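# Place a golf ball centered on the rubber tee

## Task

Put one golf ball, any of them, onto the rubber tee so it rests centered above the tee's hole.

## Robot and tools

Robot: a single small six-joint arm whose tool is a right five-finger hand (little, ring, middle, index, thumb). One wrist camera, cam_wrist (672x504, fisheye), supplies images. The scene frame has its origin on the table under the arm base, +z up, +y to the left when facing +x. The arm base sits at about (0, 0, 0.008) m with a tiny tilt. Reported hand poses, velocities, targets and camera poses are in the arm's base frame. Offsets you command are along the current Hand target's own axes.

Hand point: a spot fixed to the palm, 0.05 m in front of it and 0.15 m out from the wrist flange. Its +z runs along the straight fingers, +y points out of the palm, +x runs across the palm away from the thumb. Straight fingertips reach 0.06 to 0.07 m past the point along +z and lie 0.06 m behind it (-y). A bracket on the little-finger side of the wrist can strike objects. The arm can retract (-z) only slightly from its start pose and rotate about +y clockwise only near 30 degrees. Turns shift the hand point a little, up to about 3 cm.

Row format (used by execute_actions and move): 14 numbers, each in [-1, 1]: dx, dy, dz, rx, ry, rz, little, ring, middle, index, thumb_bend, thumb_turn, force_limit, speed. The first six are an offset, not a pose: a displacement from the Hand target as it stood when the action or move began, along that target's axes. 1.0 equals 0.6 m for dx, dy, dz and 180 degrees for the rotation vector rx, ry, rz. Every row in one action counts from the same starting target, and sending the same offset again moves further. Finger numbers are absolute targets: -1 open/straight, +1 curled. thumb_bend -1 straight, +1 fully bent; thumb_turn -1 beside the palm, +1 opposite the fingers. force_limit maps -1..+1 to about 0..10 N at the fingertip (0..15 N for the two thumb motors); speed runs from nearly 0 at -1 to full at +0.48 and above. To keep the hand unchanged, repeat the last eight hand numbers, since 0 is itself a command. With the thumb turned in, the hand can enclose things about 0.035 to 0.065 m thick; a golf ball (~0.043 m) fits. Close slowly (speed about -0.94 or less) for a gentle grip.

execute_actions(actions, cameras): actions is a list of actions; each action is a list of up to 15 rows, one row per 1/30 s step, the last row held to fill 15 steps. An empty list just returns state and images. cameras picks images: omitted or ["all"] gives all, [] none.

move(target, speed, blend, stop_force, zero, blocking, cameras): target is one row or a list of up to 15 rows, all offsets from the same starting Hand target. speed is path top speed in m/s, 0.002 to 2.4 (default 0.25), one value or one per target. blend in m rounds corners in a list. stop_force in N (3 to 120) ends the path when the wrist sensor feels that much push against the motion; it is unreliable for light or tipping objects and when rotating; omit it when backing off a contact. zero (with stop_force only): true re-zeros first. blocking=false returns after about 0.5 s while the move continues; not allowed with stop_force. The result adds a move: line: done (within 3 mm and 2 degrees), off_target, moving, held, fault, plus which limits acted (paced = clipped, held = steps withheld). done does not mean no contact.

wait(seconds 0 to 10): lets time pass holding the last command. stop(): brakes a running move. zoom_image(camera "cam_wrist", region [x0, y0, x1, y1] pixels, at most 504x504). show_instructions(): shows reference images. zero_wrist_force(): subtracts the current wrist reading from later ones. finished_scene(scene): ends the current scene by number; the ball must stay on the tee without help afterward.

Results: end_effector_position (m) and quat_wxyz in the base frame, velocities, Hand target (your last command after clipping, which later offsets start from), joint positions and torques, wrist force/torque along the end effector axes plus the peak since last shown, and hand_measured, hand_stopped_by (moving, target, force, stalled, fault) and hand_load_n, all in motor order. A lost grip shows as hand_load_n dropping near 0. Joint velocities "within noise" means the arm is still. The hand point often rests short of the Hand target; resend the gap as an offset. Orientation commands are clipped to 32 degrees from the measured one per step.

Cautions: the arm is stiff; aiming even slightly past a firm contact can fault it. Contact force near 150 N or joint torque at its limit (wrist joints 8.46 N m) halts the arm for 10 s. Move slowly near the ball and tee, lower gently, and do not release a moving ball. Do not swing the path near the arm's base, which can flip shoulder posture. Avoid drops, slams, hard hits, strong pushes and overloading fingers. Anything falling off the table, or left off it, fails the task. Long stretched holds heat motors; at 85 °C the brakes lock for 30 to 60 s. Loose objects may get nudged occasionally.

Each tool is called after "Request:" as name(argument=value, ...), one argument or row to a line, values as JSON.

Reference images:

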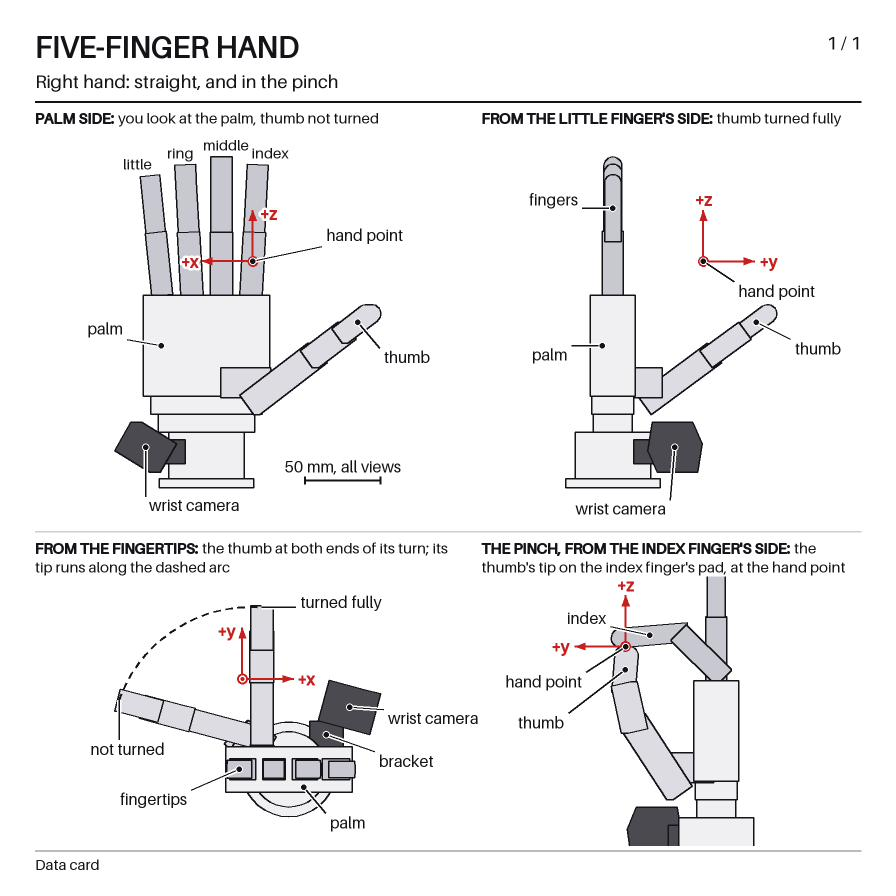

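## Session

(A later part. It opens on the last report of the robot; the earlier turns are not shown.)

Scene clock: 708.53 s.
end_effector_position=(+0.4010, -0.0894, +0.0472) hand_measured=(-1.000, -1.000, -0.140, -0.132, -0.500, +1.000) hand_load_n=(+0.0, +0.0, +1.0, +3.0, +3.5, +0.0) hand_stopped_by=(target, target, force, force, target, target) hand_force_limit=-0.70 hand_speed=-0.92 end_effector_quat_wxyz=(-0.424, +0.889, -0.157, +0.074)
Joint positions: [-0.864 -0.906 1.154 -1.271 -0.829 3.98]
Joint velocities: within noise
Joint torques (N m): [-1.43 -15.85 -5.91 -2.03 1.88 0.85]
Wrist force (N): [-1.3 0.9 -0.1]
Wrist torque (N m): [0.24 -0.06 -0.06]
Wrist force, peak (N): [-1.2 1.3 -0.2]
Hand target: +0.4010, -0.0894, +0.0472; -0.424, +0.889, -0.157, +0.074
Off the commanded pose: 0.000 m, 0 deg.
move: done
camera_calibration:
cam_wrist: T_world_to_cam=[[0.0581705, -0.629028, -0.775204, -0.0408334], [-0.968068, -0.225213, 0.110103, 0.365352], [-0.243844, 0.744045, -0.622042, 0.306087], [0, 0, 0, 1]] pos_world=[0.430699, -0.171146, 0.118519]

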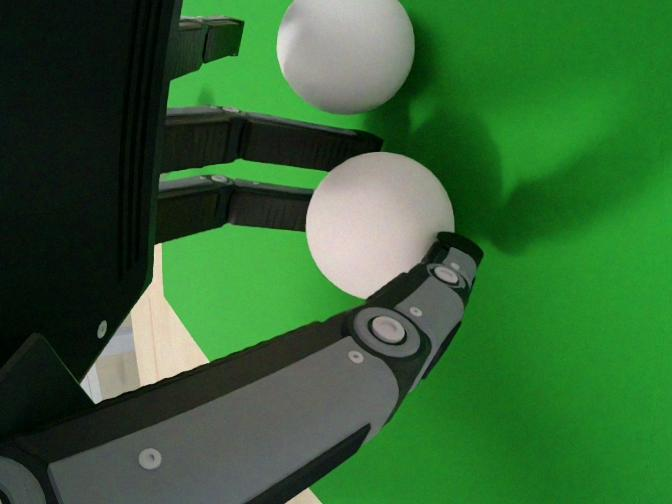

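Request:
move(
  target=[0, -0.0389, -0.0315, 0, 0, 0, -1, -1, 0.1, 0.1, -0.5, 1, -0.7, -0.92],
  speed=0.1,
  cameras=[],
)

Request:
move(
  target=[0, 0.0337, 0.0273, 0, 0, 0, -1, -1, 0.1, 0.1, -0.5, 1, -0.7, -0.92],
  speed=0.1,
  cameras=[],
)

Request:
move(
  target=[0, 0.01037, 0.0084, 0, 0, 0, -1, -1, 0.1, 0.1, -0.5, 1, -0.7, -0.92],
  speed=0.01,
  stop_force=3,
)

Scene clock: 716.93 s.
end_effector_position=(+0.4010, -0.0894, +0.0772) hand_measured=(-1.000, -1.000, -0.140, -0.132, -0.500, +1.000) hand_load_n=(+0.0, -0.5, +1.0, +3.0, +3.5, +0.0) hand_stopped_by=(target, target, force, force, target, target) hand_force_limit=-0.70 hand_speed=-0.92 end_effector_quat_wxyz=(-0.424, +0.889, -0.157, +0.074) end_effector_velocity=(+0.000, -0.001, +0.001) end_effector_angular_velocity=(-0.002, -0.002, +0.001)
Joint positions: [-0.864 -0.931 1.055 -1.146 -0.829 3.98]
Joint velocities: [-0.001 0 -0.005 0.004 -0.001 -0.002]
Joint torques (N m): [1.06 -14.89 -9.44 0.31 -0.34 -0.83]
Wrist force (N): [-1.3 1.5 0.2]
Wrist torque (N m): [0.26 -0.06 -0.05]
Wrist force, peak (N): [-1.3 1.7 0.3]
Hand target: +0.4010, -0.0894, +0.0773; -0.424, +0.889, -0.157, +0.074
Off the commanded pose: 0.000 m, 0 deg.
move: done
No camera images: "cameras" was empty.

Scene clock: 718.03 s.
end_effector_position=(+0.4010, -0.0894, +0.0513) hand_measured=(-1.000, -1.000, -0.140, -0.132, -0.500, +1.000) hand_load_n=(+0.0, +0.0, +1.0, +3.5, +3.5, +0.0) hand_stopped_by=(target, target, force, force, target, target) hand_force_limit=-0.70 hand_speed=-0.92 end_effector_quat_wxyz=(-0.424, +0.889, -0.157, +0.074)
Joint positions: [-0.864 -0.91 1.142 -1.255 -0.829 3.98]
Joint velocities: within noise
Joint torques (N m): [-0.91 -15.51 -5.84 -2.02 2 0.85]
Wrist force (N): [-1.2 1.4 0.1]
Wrist torque (N m): [0.25 -0.06 -0.05]
Wrist force, peak (N): [-1.2 1.6 -0.1]
Hand target: +0.4010, -0.0894, +0.0512; -0.424, +0.889, -0.157, +0.074
Off the commanded pose: 0.000 m, 0 deg.
move: done
No camera images: "cameras" was empty.

Scene clock: 719.67 s.
end_effector_position=(+0.4010, -0.0894, +0.0466) hand_measured=(-1.000, -1.000, -0.140, -0.132, -0.500, +1.000) hand_load_n=(+0.0, +0.0, +1.0, +3.0, +3.0, +0.0) hand_stopped_by=(target, target, force, force, target, target) hand_force_limit=-0.70 hand_speed=-0.92 end_effector_quat_wxyz=(-0.424, +0.889, -0.157, +0.074)
Joint positions: [-0.864 -0.905 1.156 -1.274 -0.829 3.98]
Joint velocities: within noise
Joint torques (N m): [-1.1 -20.13 -8.76 0.25 0.45 -0.05]
Wrist force (N): [-1.5 -1.0 -2.2]
Wrist torque (N m): [0.25 -0.04 -0.07]
Wrist force, peak (N): [-1.7 -2.4 -3.5]
Hand target: +0.4010, -0.0894, +0.0466; -0.424, +0.889, -0.157, +0.074 (not the last commanded pose)
Off the commanded pose: 0.003 m, 0 deg.
move: contact
camera_calibration:
cam_wrist: T_world_to_cam=[[0.0581705, -0.629028, -0.775204, -0.0412985], [-0.968068, -0.225213, 0.110103, 0.365418], [-0.243844, 0.744045, -0.622042, 0.305714], [0, 0, 0, 1]] pos_world=[0.430699, -0.171146, 0.117919]

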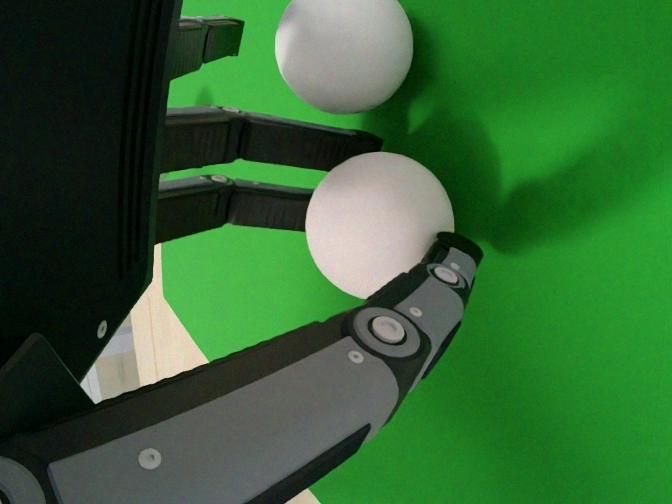

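Request:
move(
  target=[0, 0, 0, 0, 0, 0, -1, -1, -0.26, -0.26, -0.62, 1, -0.7, -0.94],
  speed=0.01,
)

Scene clock: 726.40 s.
end_effector_position=(+0.4010, -0.0894, +0.0466) hand_measured=(-1.000, -1.000, -0.260, -0.260, -0.620, +1.000) hand_load_n=(+0.0, +0.0, +0.0, +0.0, +0.0, +0.0) hand_stopped_by=(target, target, target, target, target, target) hand_force_limit=-0.70 hand_speed=-0.94 end_effector_quat_wxyz=(-0.424, +0.889, -0.157, +0.074)
Joint positions: [-0.864 -0.905 1.156 -1.274 -0.829 3.98]
Joint velocities: within noise
Joint torques (N m): [-1.09 -19.44 -8.32 0.12 -0.42 -0.17]
Wrist force (N): [-1.3 1.1 -0.4]
Wrist torque (N m): [0.28 -0.05 -0.06]
Wrist force, peak (N): [-1.6 -1.2 -2.2]
Hand target: +0.4010, -0.0894, +0.0466; -0.424, +0.889, -0.157, +0.074
Off the commanded pose: 0.000 m, 0 deg.
move: done
camera_calibration:
cam_wrist: T_world_to_cam=[[0.0581705, -0.629028, -0.775204, -0.0412985], [-0.968068, -0.225213, 0.110103, 0.365418], [-0.243844, 0.744045, -0.622042, 0.305714], [0, 0, 0, 1]] pos_world=[0.430699, -0.171146, 0.117919]

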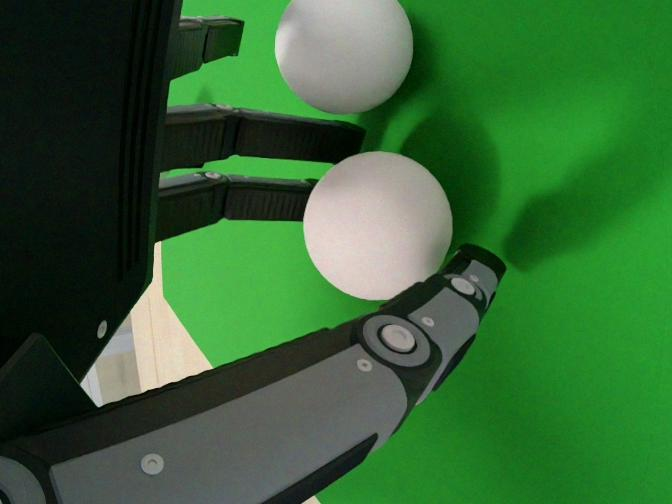

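Request:
move(
  target=[0, -0.0777, -0.0630, 0, 0, 0, -1, -1, -0.45, -0.45, -0.85, 1, -0.7, -0.7],
  speed=0.15,
)

Scene clock: 770.13 s.
end_effector_position=(+0.4011, -0.0895, +0.1066) hand_measured=(-1.000, -1.000, -0.450, -0.450, -0.850, +1.000) hand_load_n=(+0.0, +0.0, +0.0, +0.0, +0.0, +0.0) hand_stopped_by=(target, target, target, target, target, target) hand_force_limit=-0.70 hand_speed=-0.70 end_effector_quat_wxyz=(-0.424, +0.889, -0.157, +0.074)
Joint positions: [-0.864 -0.939 0.93 -1.014 -0.829 3.98]
Joint velocities: within noise
Joint torques (N m): [2.04 -14.84 -9.78 0.43 -0.42 -0.76]
Wrist force (N): [-1.0 1.1 -0.1]
Wrist torque (N m): [0.26 -0.10 -0.04]
Wrist force, peak (N): [-1.3 1.6 0.1]
Hand target: +0.4011, -0.0895, +0.1066; -0.424, +0.889, -0.157, +0.074
Off the commanded pose: 0.000 m, 0 deg.
move: done
camera_calibration:
cam_wrist: T_world_to_cam=[[0.0581996, -0.629087, -0.775153, 0.00518186], [-0.968094, -0.225139, 0.110029, 0.358849], [-0.243735, 0.744017, -0.622119, 0.342998], [0, 0, 0, 1]] pos_world=[0.430699, -0.171146, 0.177919]

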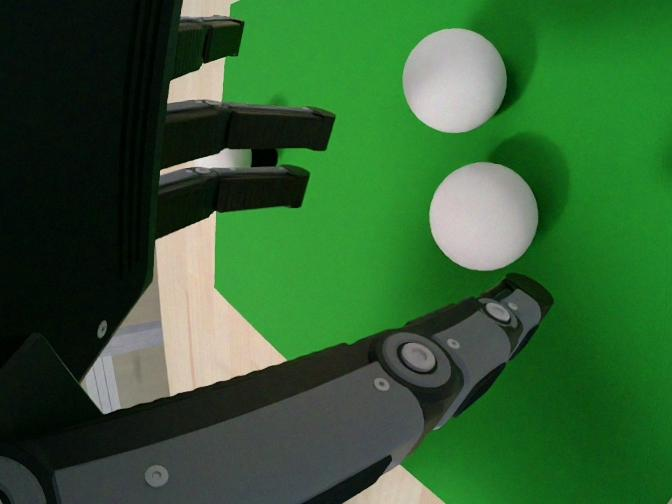

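Request:
zoom_image(
  camera="cam_wrist",
  region=[180, 110, 300, 200],
)

Scaled by 4.200 from the camera's 672x504 image, which has a finer 960x720 frame.

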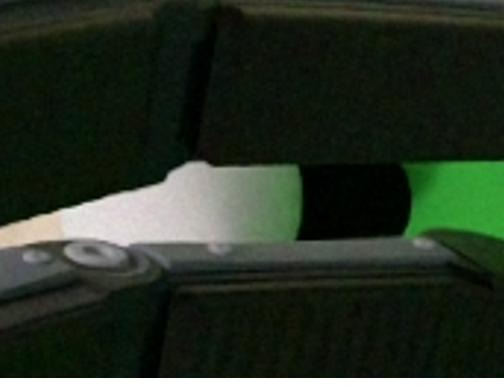

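Request:
move(
  target=[0, -0.0181, -0.0147, 0, 0.1727, 0.1398, -1, -1, -0.45, -0.45, -0.85, 1, -0.7, -0.7],
  speed=0.25,
)

Scene clock: 781.97 s.
end_effector_position=(+0.4011, -0.0895, +0.1206) hand_measured=(-1.000, -1.000, -0.450, -0.450, -0.850, +1.000) hand_load_n=(+0.0, -0.5, +0.0, +0.0, +0.0, +0.0) hand_stopped_by=(target, target, target, target, target, target) hand_force_limit=-0.70 hand_speed=-0.70 end_effector_quat_wxyz=(-0.373, +0.782, -0.451, +0.214)
Joint positions: [-0.98 -1.424 1.805 -2.032 -0.684 4.817]
Joint velocities: within noise
Joint torques (N m): [2.21 -14.93 -6.01 -2.84 -0.2 0.75]
Wrist force (N): [-1.3 1.0 -0.3]
Wrist torque (N m): [0.26 -0.05 -0.06]
Wrist force, peak (N): [-1.3 1.2 -0.4]
Hand target: +0.4011, -0.0895, +0.1206; -0.373, +0.782, -0.451, +0.215
Off the commanded pose: 0.000 m, 0 deg.
move: done
camera_calibration:
cam_wrist: T_world_to_cam=[[-0.360063, -0.519987, -0.774576, 0.193486], [-0.886459, 0.449462, 0.11034, 0.384956], [0.290767, 0.726359, -0.622782, 0.135882], [0, 0, 0, 1]] pos_world=[0.371405, -0.171112, 0.192018]

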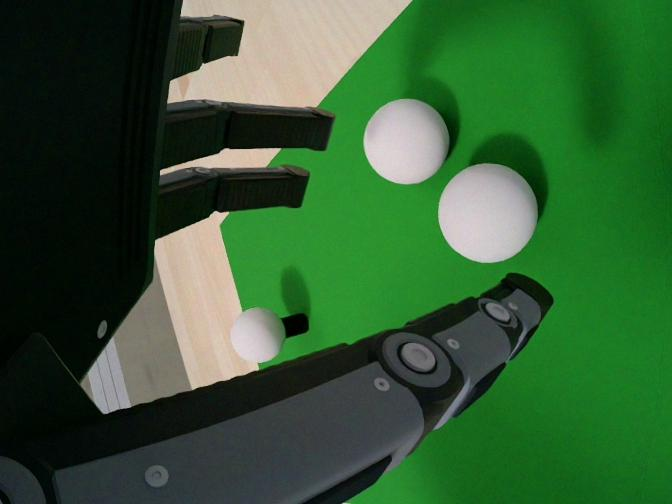

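Request:
zoom_image(
  camera="cam_wrist",
  region=[215, 280, 335, 380],
)

Scaled by 4.200 from the camera's 672x504 image, which has a finer 960x720 frame.

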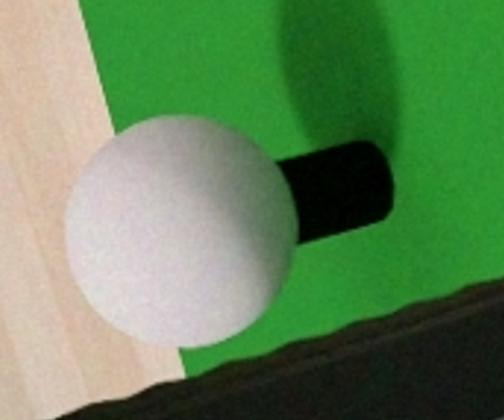

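Request:
move(
  target=[0, 0, 0, 0, 0.1943, 0.1573, -1, -1, -0.45, -0.45, -0.85, 1, -0.7, -0.7],
  speed=0.25,
)

Scene clock: 788.33 s.
end_effector_position=(+0.4011, -0.0895, +0.1206) hand_measured=(-1.000, -1.000, -0.450, -0.450, -0.850, +1.000) hand_load_n=(+0.0, +0.0, +0.0, +0.0, +0.0, +0.0) hand_stopped_by=(target, target, target, target, target, target) hand_force_limit=-0.70 hand_speed=-0.70 end_effector_quat_wxyz=(+0.262, -0.550, +0.716, -0.341)
Joint positions: [-0.841 -1.564 2.257 -3.064 -1.131 5.891]
Joint velocities: within noise
Joint torques (N m): [2.35 -5.83 -5.06 -3.2 -0.83 0.91]
Wrist force (N): [-1.0 1.1 -0.3]
Wrist torque (N m): [0.27 -0.09 -0.04]
Wrist force, peak (N): [-1.4 1.2 -0.5]
Hand target: +0.4011, -0.0895, +0.1206; +0.262, -0.550, +0.716, -0.341
Off the commanded pose: 0.000 m, 0 deg.
move: done
camera_calibration:
cam_wrist: T_world_to_cam=[[-0.62288, -0.113855, -0.773988, 0.335179], [-0.308998, 0.944714, 0.109703, 0.197758], [0.718707, 0.307493, -0.623625, -0.0731378], [0, 0, 0, 1]] pos_world=[0.322448, -0.126173, 0.192119]

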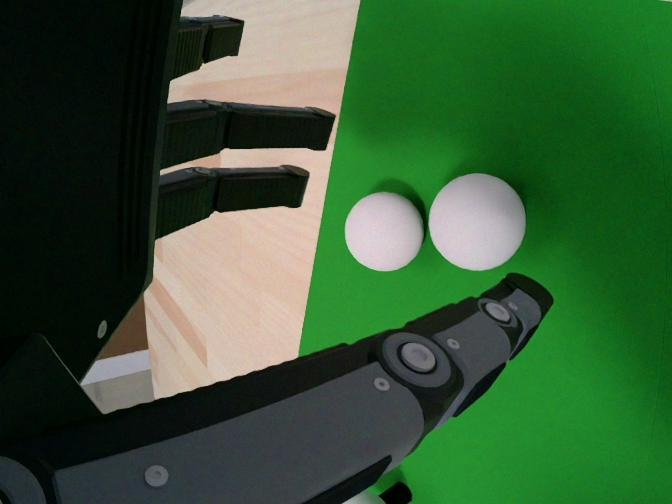

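Request:
zoom_image(
  camera="cam_wrist",
  region=[340, 150, 540, 300],
)

Scaled by 2.520 from the camera's 672x504 image, which has a finer 960x720 frame.

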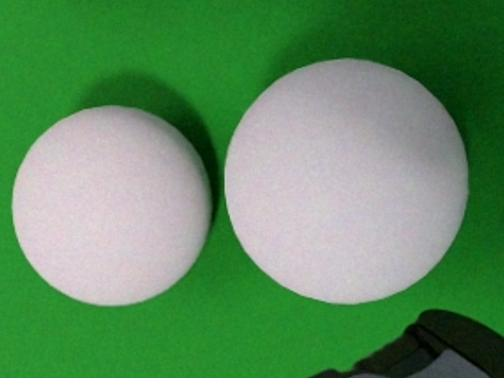

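Request:
move(
  target=[0.0082, 0.0383, 0.0280, 0.0002, -0.3664, -0.2971, -1, -1, -0.4, -0.4, -0.5, 1, -0.7, -0.5],
  speed=0.3,
)

Scene clock: 902.03 s.
end_effector_position=(+0.3984, -0.0939, +0.0922) hand_measured=(-1.000, -1.000, -0.400, -0.400, -0.500, +1.000) hand_load_n=(+0.0, +0.0, +0.0, +0.5, +0.0, +0.0) hand_stopped_by=(target, target, target, target, target, target) hand_force_limit=-0.70 hand_speed=-0.50 end_effector_quat_wxyz=(-0.424, +0.889, -0.157, +0.075)
Joint positions: [-0.876 -0.938 0.992 -1.071 -0.834 3.968]
Joint velocities: within noise
Joint torques (N m): [1.88 -15.84 -9.67 0.31 -0.46 -0.76]
Wrist force (N): [-1.1 1.0 -0.4]
Wrist torque (N m): [0.26 -0.08 -0.04]
Wrist force, peak (N): [-1.4 1.3 -0.3]
Hand target: +0.3984, -0.0939, +0.0922; -0.424, +0.889, -0.157, +0.075
Off the commanded pose: 0.000 m, 0 deg.
move: done
camera_calibration:
cam_wrist: T_world_to_cam=[[0.0580082, -0.629768, -0.774614, -0.00863461], [-0.96858, -0.223472, 0.109151, 0.357366], [-0.241844, 0.743944, -0.622944, 0.336009], [0, 0, 0, 1]] pos_world=[0.4279, -0.175549, 0.16362]

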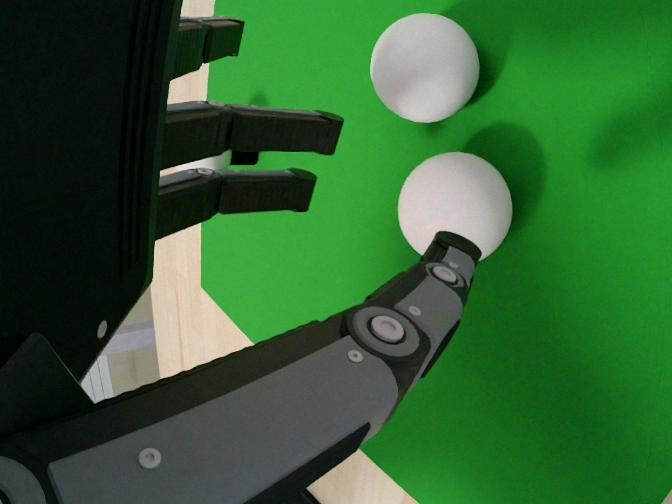

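Request:
finished_scene(
  scene=1,
)

The scene is finished: the task was done.


## Next scene

The same job, from a new start.

Reference images:

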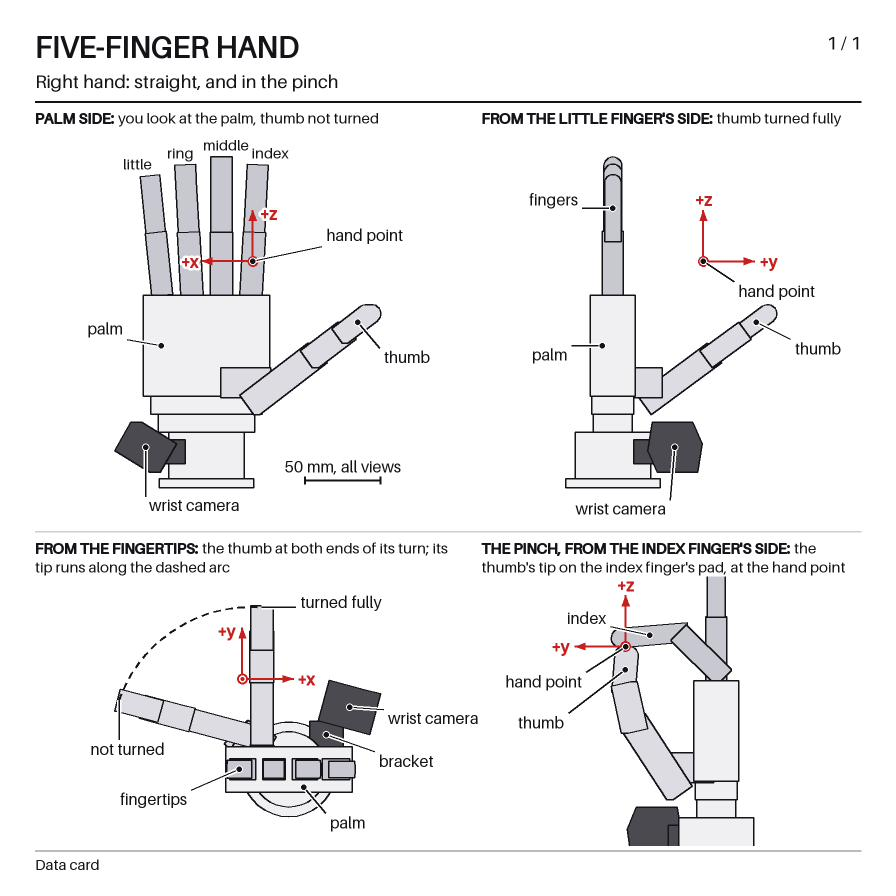

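Request:
execute_actions(
  actions=[],
)

Scene clock: 0.00 s.
end_effector_position=(+0.0482, +0.1598, +0.2658) hand_measured=(-1.000, -1.000, -1.000, -1.000, -1.000, -1.000) hand_load_n=(+0.0, +0.0, +0.0, +0.0, +0.0, +0.0) hand_stopped_by=(target, target, target, target, target, target) hand_force_limit=0.00 hand_speed=-0.80 end_effector_quat_wxyz=(+0.360, +0.732, +0.449, +0.364)
Joint positions: [1.728 -1.579 1.628 -1.01 -2.523 -0.622]
Joint velocities: within noise
Joint torques (N m): no reading
Wrist force (N): no reading
Wrist torque (N m): no reading
Wrist force, peak (N): no reading
Hand target: +0.0482, +0.1598, +0.2658; +0.360, +0.732, +0.449, +0.364
camera_calibration:
cam_wrist: T_world_to_cam=[[0.507172, -0.0831289, 0.857826, -0.237003], [-0.594221, -0.75466, 0.27819, 0.0777415], [0.624241, -0.650829, -0.43214, 0.301187], [0, 0, 0, 1]] pos_world=[-0.021616, 0.234988, 0.311835]

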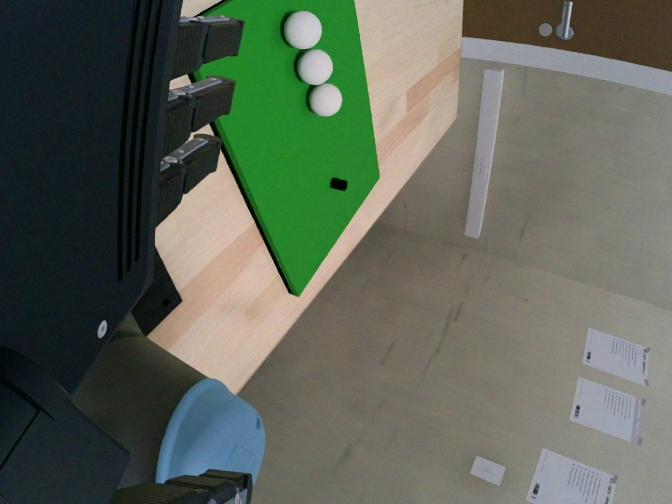

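Request:
move(
  target=[
    [0.3098, 0.0185, 0.2252, 0.1158, -0.0599, 0.4775, -1, -1, -0.4, -0.4, -0.5, 1, -0.7, -0.5],
    [-0.0103, 0.0292, 0.6567, 0.1930, -0.0998, 0.7958, -1, -1, -0.4, -0.4, -0.5, 1, -0.7, -0.5],
  ],
  speed=0.45,
  blend=0.04,
)

Request:
zoom_image(
  camera="cam_wrist",
  region=[386, 142, 526, 282],
)

Scene clock: 55.60 s.
end_effector_position=(+0.3906, +0.0692, +0.0922) hand_measured=(-1.000, -1.000, -0.400, -0.400, -0.500, +1.000) hand_load_n=(+0.0, +0.0, +0.0, +0.0, +0.0, +0.0) hand_stopped_by=(target, target, target, target, target, target) hand_force_limit=-0.70 hand_speed=-0.50 end_effector_quat_wxyz=(-0.352, +0.740, -0.518, +0.247)
Joint positions: [-0.572 -1.534 2.345 -3.023 -0.904 -0.692]
Joint velocities: within noise
Joint torques (N m): [-1.81 -4.99 -4.32 -3.21 1.84 -0.72]
Wrist force (N): [-1.3 0.9 0.8]
Wrist torque (N m): [0.40 0.13 0.20]
Wrist force, peak (N): [-1.4 0.9 0.9]
Hand target: +0.3906, +0.0692, +0.0922; -0.353, +0.739, -0.518, +0.247
Off the commanded pose: 0.000 m, 0 deg.
move: done
camera_calibration:
cam_wrist: T_world_to_cam=[[-0.44421, -0.450429, -0.774462, 0.27821], [-0.794764, 0.597131, 0.108561, 0.261533], [0.413556, 0.663738, -0.623236, -0.0376271], [0, 0, 0, 1]] pos_world=[0.347001, -0.00588069, 0.16362]

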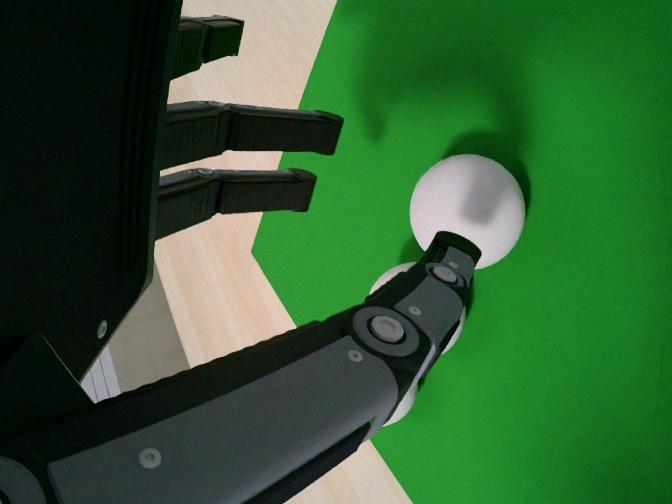

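Scaled by 3.600 from the camera's 672x504 image, which has a finer 960x720 frame.

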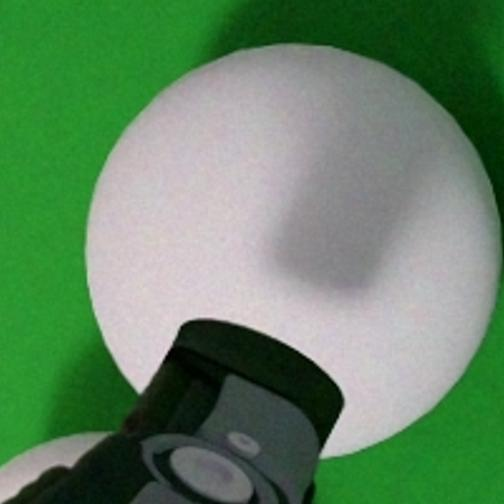

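Request:
move(
  target=[0.0040, 0.0630, 0.0413, 0, 0, 0, -1, -1, -0.4, -0.4, -0.5, 1, -0.7, -0.5],
  speed=0.1,
)

Request:
move(
  target=[0, 0, 0, 0, 0, 0, -1, -1, 0.1, 0.1, -0.5, 1, -0.7, -0.92],
  speed=0.05,
)

Request:
move(
  target=[
    [0, -0.0712, -0.0577, 0, 0, 0, -1, -1, 0.1, 0.1, -0.5, 1, -0.7, -0.92],
    [0.2493, -0.0584, -0.0878, 0, 0, 0, -1, -1, 0.1, 0.1, -0.5, 1, -0.7, -0.92],
  ],
  speed=[0.12, 0.2],
  blend=0.025,
)

Request:
zoom_image(
  camera="cam_wrist",
  region=[440, 160, 560, 260],
)

Scene clock: 70.27 s.
end_effector_position=(+0.3872, +0.0654, +0.0473) hand_measured=(-1.000, -1.000, -0.400, -0.400, -0.500, +1.000) hand_load_n=(+0.0, +0.0, +0.0, +0.0, +0.0, +0.0) hand_stopped_by=(target, target, target, target, target, target) hand_force_limit=-0.70 hand_speed=-0.50 end_effector_quat_wxyz=(-0.353, +0.739, -0.518, +0.247)
Joint positions: [-0.595 -1.33 2.448 -3.315 -0.89 -0.716]
Joint velocities: within noise
Joint torques (N m): [-1.53 -6.55 -2.71 -3.28 1.79 0.66]
Wrist force (N): [-1.4 1.0 0.8]
Wrist torque (N m): [0.41 0.13 0.20]
Wrist force, peak (N): [-1.5 1.3 1.0]
Hand target: +0.3872, +0.0654, +0.0472; -0.353, +0.739, -0.518, +0.247
Off the commanded pose: 0.000 m, 0 deg.
move: done
camera_calibration:
cam_wrist: T_world_to_cam=[[-0.4441, -0.450273, -0.774616, 0.240197], [-0.794827, 0.597032, 0.108641, 0.265985], [0.413553, 0.663933, -0.623031, -0.0617038], [0, 0, 0, 1]] pos_world=[0.343601, -0.00968033, 0.11872]

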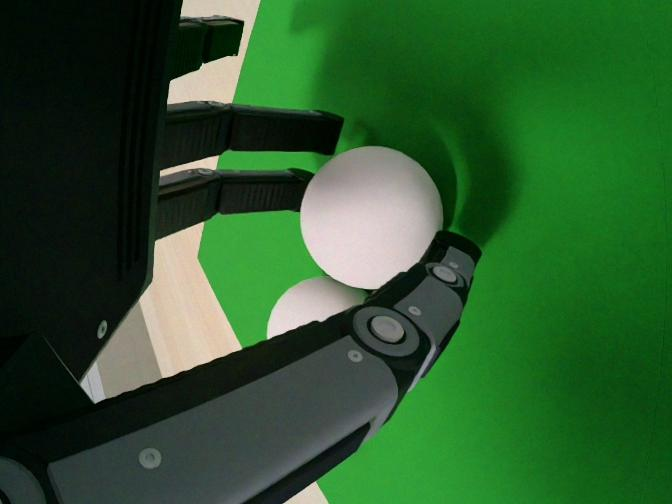

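Scene clock: 71.73 s.
end_effector_position=(+0.3872, +0.0654, +0.0472) hand_measured=(-1.000, -1.000, -0.140, -0.132, -0.500, +1.000) hand_load_n=(+0.0, +0.0, +1.5, +3.0, +3.5, +0.0) hand_stopped_by=(target, target, force, force, target, target) hand_force_limit=-0.70 hand_speed=-0.92 end_effector_quat_wxyz=(-0.353, +0.739, -0.518, +0.247)
Joint positions: [-0.595 -1.33 2.448 -3.315 -0.89 -0.716]
Joint velocities: within noise
Joint torques (N m): [-1.51 -6.46 -2.9 -3.08 1.66 0.65]
Wrist force (N): [-1.3 0.9 0.8]
Wrist torque (N m): [0.40 0.13 0.19]
Wrist force, peak (N): [-1.6 1.0 0.8]
Hand target: +0.3872, +0.0654, +0.0472; -0.353, +0.739, -0.518, +0.247
Off the commanded pose: 0.000 m, 0 deg.
move: done
camera_calibration:
cam_wrist: T_world_to_cam=[[-0.44402, -0.450289, -0.774652, 0.240097], [-0.794771, 0.597143, 0.108445, 0.266001], [0.413746, 0.663822, -0.62302, -0.0618347], [0, 0, 0, 1]] pos_world=[0.343602, -0.00968055, 0.118621]

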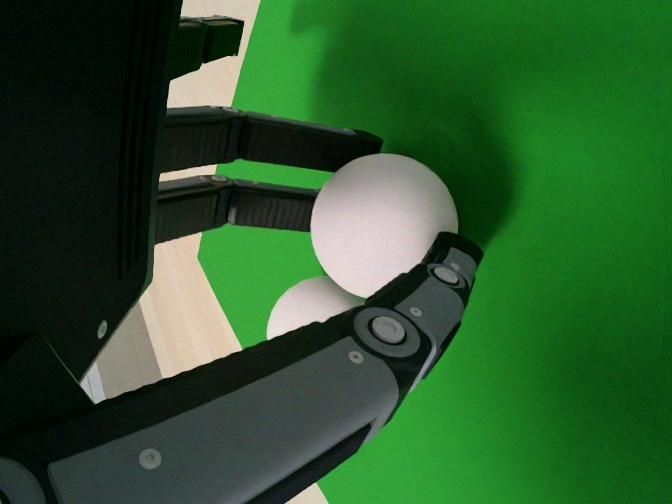

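Scene clock: 73.90 s.
end_effector_position=(+0.4206, -0.0816, +0.1077) hand_measured=(-1.000, -1.000, -0.140, -0.132, -0.500, +1.000) hand_load_n=(+0.0, -0.5, +1.5, +3.0, +3.5, +0.0) hand_stopped_by=(target, target, force, force, target, target) hand_force_limit=-0.70 hand_speed=-0.92 end_effector_quat_wxyz=(-0.353, +0.739, -0.518, +0.247)
Joint positions: [-0.917 -1.387 1.951 -2.49 -0.736 -1.107]
Joint velocities: within noise
Joint torques (N m): [1.87 -8.25 -9.46 -0.7 2.01 -0.72]
Wrist force (N): [-1.4 0.9 1.0]
Wrist torque (N m): [0.34 0.14 0.18]
Wrist force, peak (N): [-1.5 1.7 1.2]
Hand target: +0.4206, -0.0816, +0.1077; -0.353, +0.739, -0.518, +0.247
Off the commanded pose: 0.000 m, 0 deg.
move: done
camera_calibration:
cam_wrist: T_world_to_cam=[[-0.444004, -0.450302, -0.774654, 0.235593], [-0.794722, 0.597226, 0.108342, 0.373779], [0.413856, 0.663739, -0.623036, 0.0595691], [0, 0, 0, 1]] pos_world=[0.377002, -0.156681, 0.179121]

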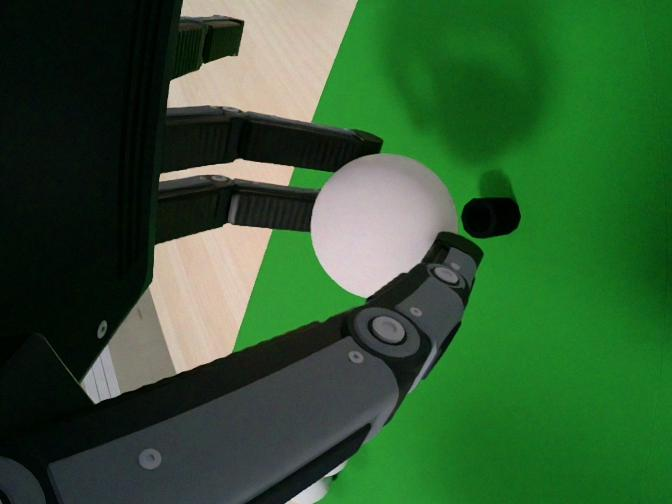

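Scaled by 4.200 from the camera's 672x504 image, which has a finer 960x720 frame.

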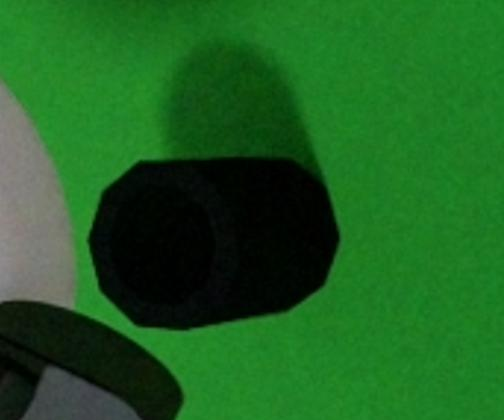

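Request:
move(
  target=[-0.0032, 0.0405, 0.0375, 0, 0, 0, -1, -1, 0.1, 0.1, -0.5, 1, -0.7, -0.92],
  speed=0.08,
)

Request:
move(
  target=[0, 0.01295, 0.01048, 0, 0, 0, -1, -1, 0.1, 0.1, -0.5, 1, -0.7, -0.92],
  speed=0.012,
  stop_force=3,
)

Request:
zoom_image(
  camera="cam_wrist",
  region=[428, 160, 528, 260],
)

Scene clock: 88.33 s.
end_effector_position=(+0.4220, -0.0791, +0.0747) hand_measured=(-1.000, -1.000, -0.140, -0.132, -0.500, +1.000) hand_load_n=(+0.0, +0.0, +1.5, +3.0, +3.5, +0.0) hand_stopped_by=(target, target, force, force, target, target) hand_force_limit=-0.70 hand_speed=-0.92 end_effector_quat_wxyz=(-0.353, +0.739, -0.518, +0.247)
Joint positions: [-0.908 -1.295 2.026 -2.667 -0.739 -1.095]
Joint velocities: within noise
Joint torques (N m): [2.06 -8.86 -4.77 -3.22 -0.1 0.7]
Wrist force (N): [-1.3 1.2 1.0]
Wrist torque (N m): [0.38 0.12 0.20]
Wrist force, peak (N): [-1.3 1.4 1.2]
Hand target: +0.4220, -0.0791, +0.0746; -0.353, +0.739, -0.518, +0.247
Off the commanded pose: 0.000 m, 0 deg.
move: done
camera_calibration:
cam_wrist: T_world_to_cam=[[-0.44402, -0.450289, -0.774652, 0.211785], [-0.794828, 0.597051, 0.108531, 0.376959], [0.413636, 0.663905, -0.623005, 0.0368744], [0, 0, 0, 1]] pos_world=[0.378402, -0.15418, 0.14612]

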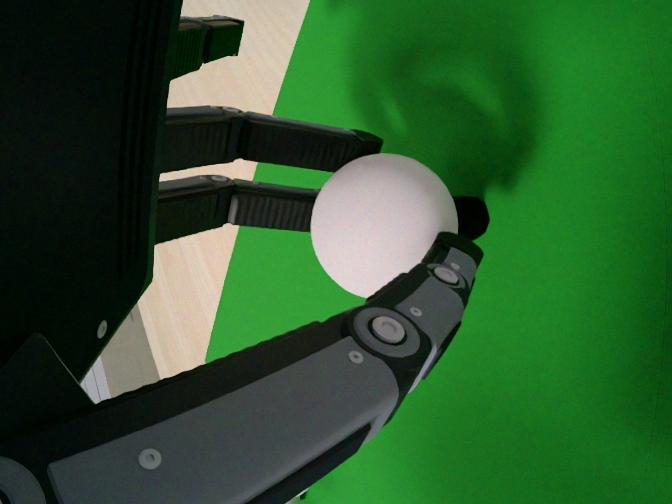

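Scene clock: 89.90 s.
end_effector_position=(+0.4220, -0.0791, +0.0698) hand_measured=(-1.000, -1.000, -0.140, -0.132, -0.500, +1.000) hand_load_n=(+0.0, +0.0, +1.5, +2.5, +3.5, +0.0) hand_stopped_by=(target, target, force, force, target, target) hand_force_limit=-0.70 hand_speed=-0.92 end_effector_quat_wxyz=(-0.353, +0.739, -0.518, +0.247)
Joint positions: [-0.908 -1.28 2.035 -2.691 -0.739 -1.095]
Joint velocities: within noise
Joint torques (N m): [0.93 -14.34 -8.19 -0.41 -0.12 0.6]
Wrist force (N): [-1.4 -0.6 -1.1]
Wrist torque (N m): [0.39 0.16 0.18]
Wrist force, peak (N): [-1.5 -3.1 -3.5]
Hand target: +0.4220, -0.0791, +0.0698; -0.353, +0.739, -0.518, +0.247 (not the last commanded pose)
Off the commanded pose: 0.005 m, 0 deg.
move: contact
camera_calibration:
cam_wrist: T_world_to_cam=[[-0.44402, -0.450289, -0.774652, 0.207989], [-0.794828, 0.597051, 0.108531, 0.377491], [0.413636, 0.663905, -0.623005, 0.0338217], [0, 0, 0, 1]] pos_world=[0.378402, -0.15418, 0.14122]

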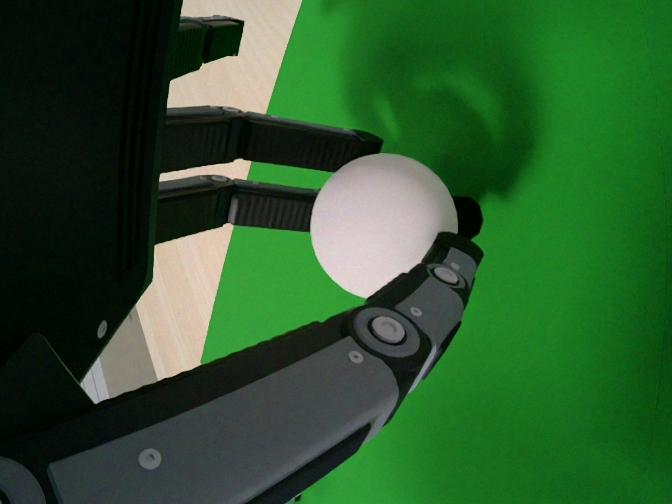

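Scaled by 5.040 from the camera's 672x504 image, which has a finer 960x720 frame.

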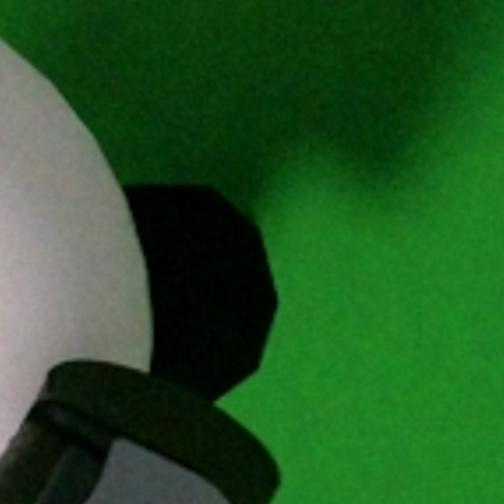

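Request:
move(
  target=[0, 0, 0, 0, 0, 0, -1, -1, -0.26, -0.26, -0.62, 1, -0.7, -0.94],
  speed=0.01,
)

Request:
move(
  target=[0, -0.1036, -0.0839, 0, 0, 0, -1, -1, -0.45, -0.45, -0.85, 1, -0.7, -0.7],
  speed=0.1,
)

Request:
zoom_image(
  camera="cam_wrist",
  region=[440, 140, 600, 290],
)

Scene clock: 98.13 s.
end_effector_position=(+0.4220, -0.0791, +0.0698) hand_measured=(-1.000, -1.000, -0.260, -0.260, -0.620, +1.000) hand_load_n=(+0.0, +0.0, +0.0, +0.0, +0.0, +0.0) hand_stopped_by=(target, target, target, target, target, target) hand_force_limit=-0.70 hand_speed=-0.94 end_effector_quat_wxyz=(-0.353, +0.739, -0.518, +0.247)
Joint positions: [-0.908 -1.28 2.035 -2.691 -0.739 -1.095]
Joint velocities: within noise
Joint torques (N m): [1.14 -14.25 -7.85 -1.61 -0.16 0.54]
Wrist force (N): [-1.2 0.7 0.7]
Wrist torque (N m): [0.36 0.12 0.19]
Wrist force, peak (N): [-1.3 0.0 -1.5]
Hand target: +0.4220, -0.0791, +0.0698; -0.353, +0.739, -0.518, +0.247
Off the commanded pose: 0.000 m, 0 deg.
move: done
camera_calibration:
cam_wrist: T_world_to_cam=[[-0.44402, -0.450289, -0.774652, 0.207989], [-0.794828, 0.597051, 0.108531, 0.377491], [0.413636, 0.663905, -0.623005, 0.0338217], [0, 0, 0, 1]] pos_world=[0.378402, -0.15418, 0.14122]

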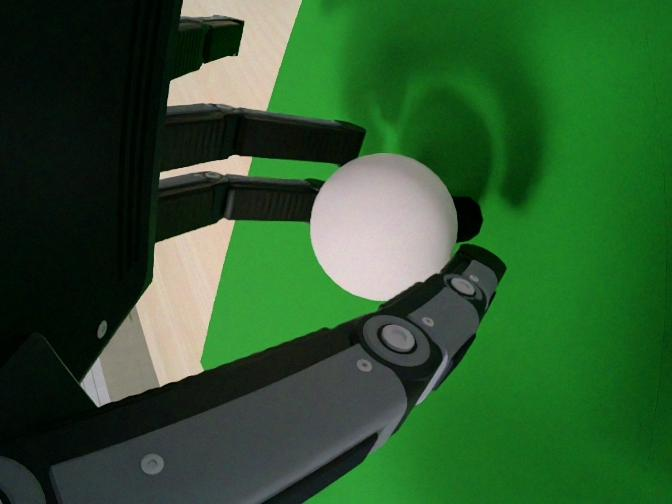

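Scene clock: 99.77 s.
end_effector_position=(+0.4220, -0.0790, +0.1497) hand_measured=(-1.000, -1.000, -0.450, -0.450, -0.850, +1.000) hand_load_n=(+0.0, +0.0, +0.0, +0.0, +0.0, +0.0) hand_stopped_by=(target, target, target, target, target, target) hand_force_limit=-0.70 hand_speed=-0.70 end_effector_quat_wxyz=(-0.353, +0.739, -0.518, +0.247)
Joint positions: [-0.908 -1.466 1.826 -2.296 -0.739 -1.095]
Joint velocities: within noise
Joint torques (N m): [-1.65 -13.57 -10.36 -0.56 2.03 -0.65]
Wrist force (N): [-1.4 0.7 0.5]
Wrist torque (N m): [0.37 0.14 0.18]
Wrist force, peak (N): [-1.3 1.1 1.0]
Hand target: +0.4220, -0.0790, +0.1498; -0.353, +0.739, -0.518, +0.247
Off the commanded pose: 0.000 m, 0 deg.
move: done
camera_calibration:
cam_wrist: T_world_to_cam=[[-0.443958, -0.450335, -0.774661, 0.269855], [-0.794805, 0.597108, 0.108385, 0.368852], [0.413746, 0.663822, -0.62302, 0.0835487], [0, 0, 0, 1]] pos_world=[0.378402, -0.154181, 0.221121]

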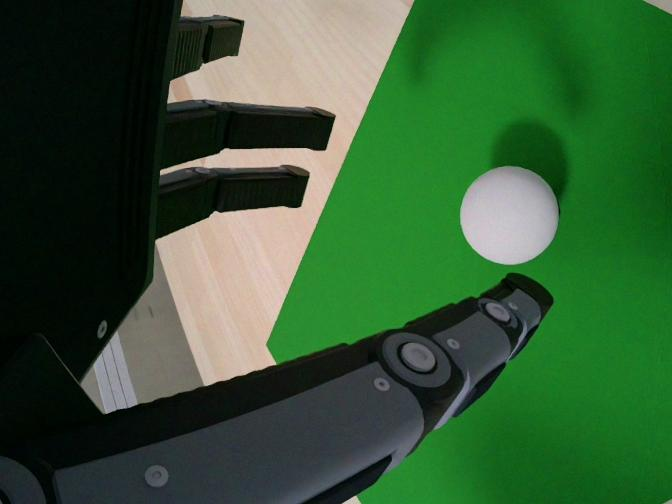

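Scaled by 3.150 from the camera's 672x504 image, which has a finer 960x720 frame.

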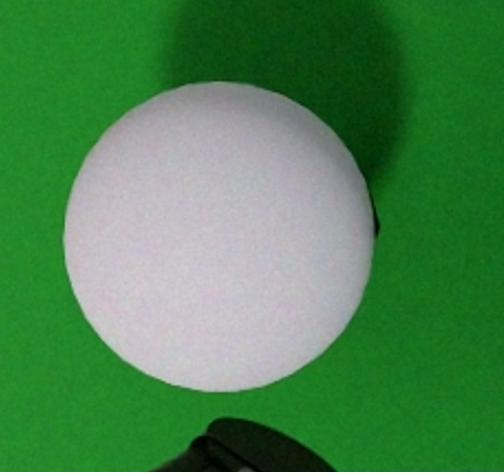

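Request:
finished_scene(
  scene=2,
)

The scene is finished: the task was done.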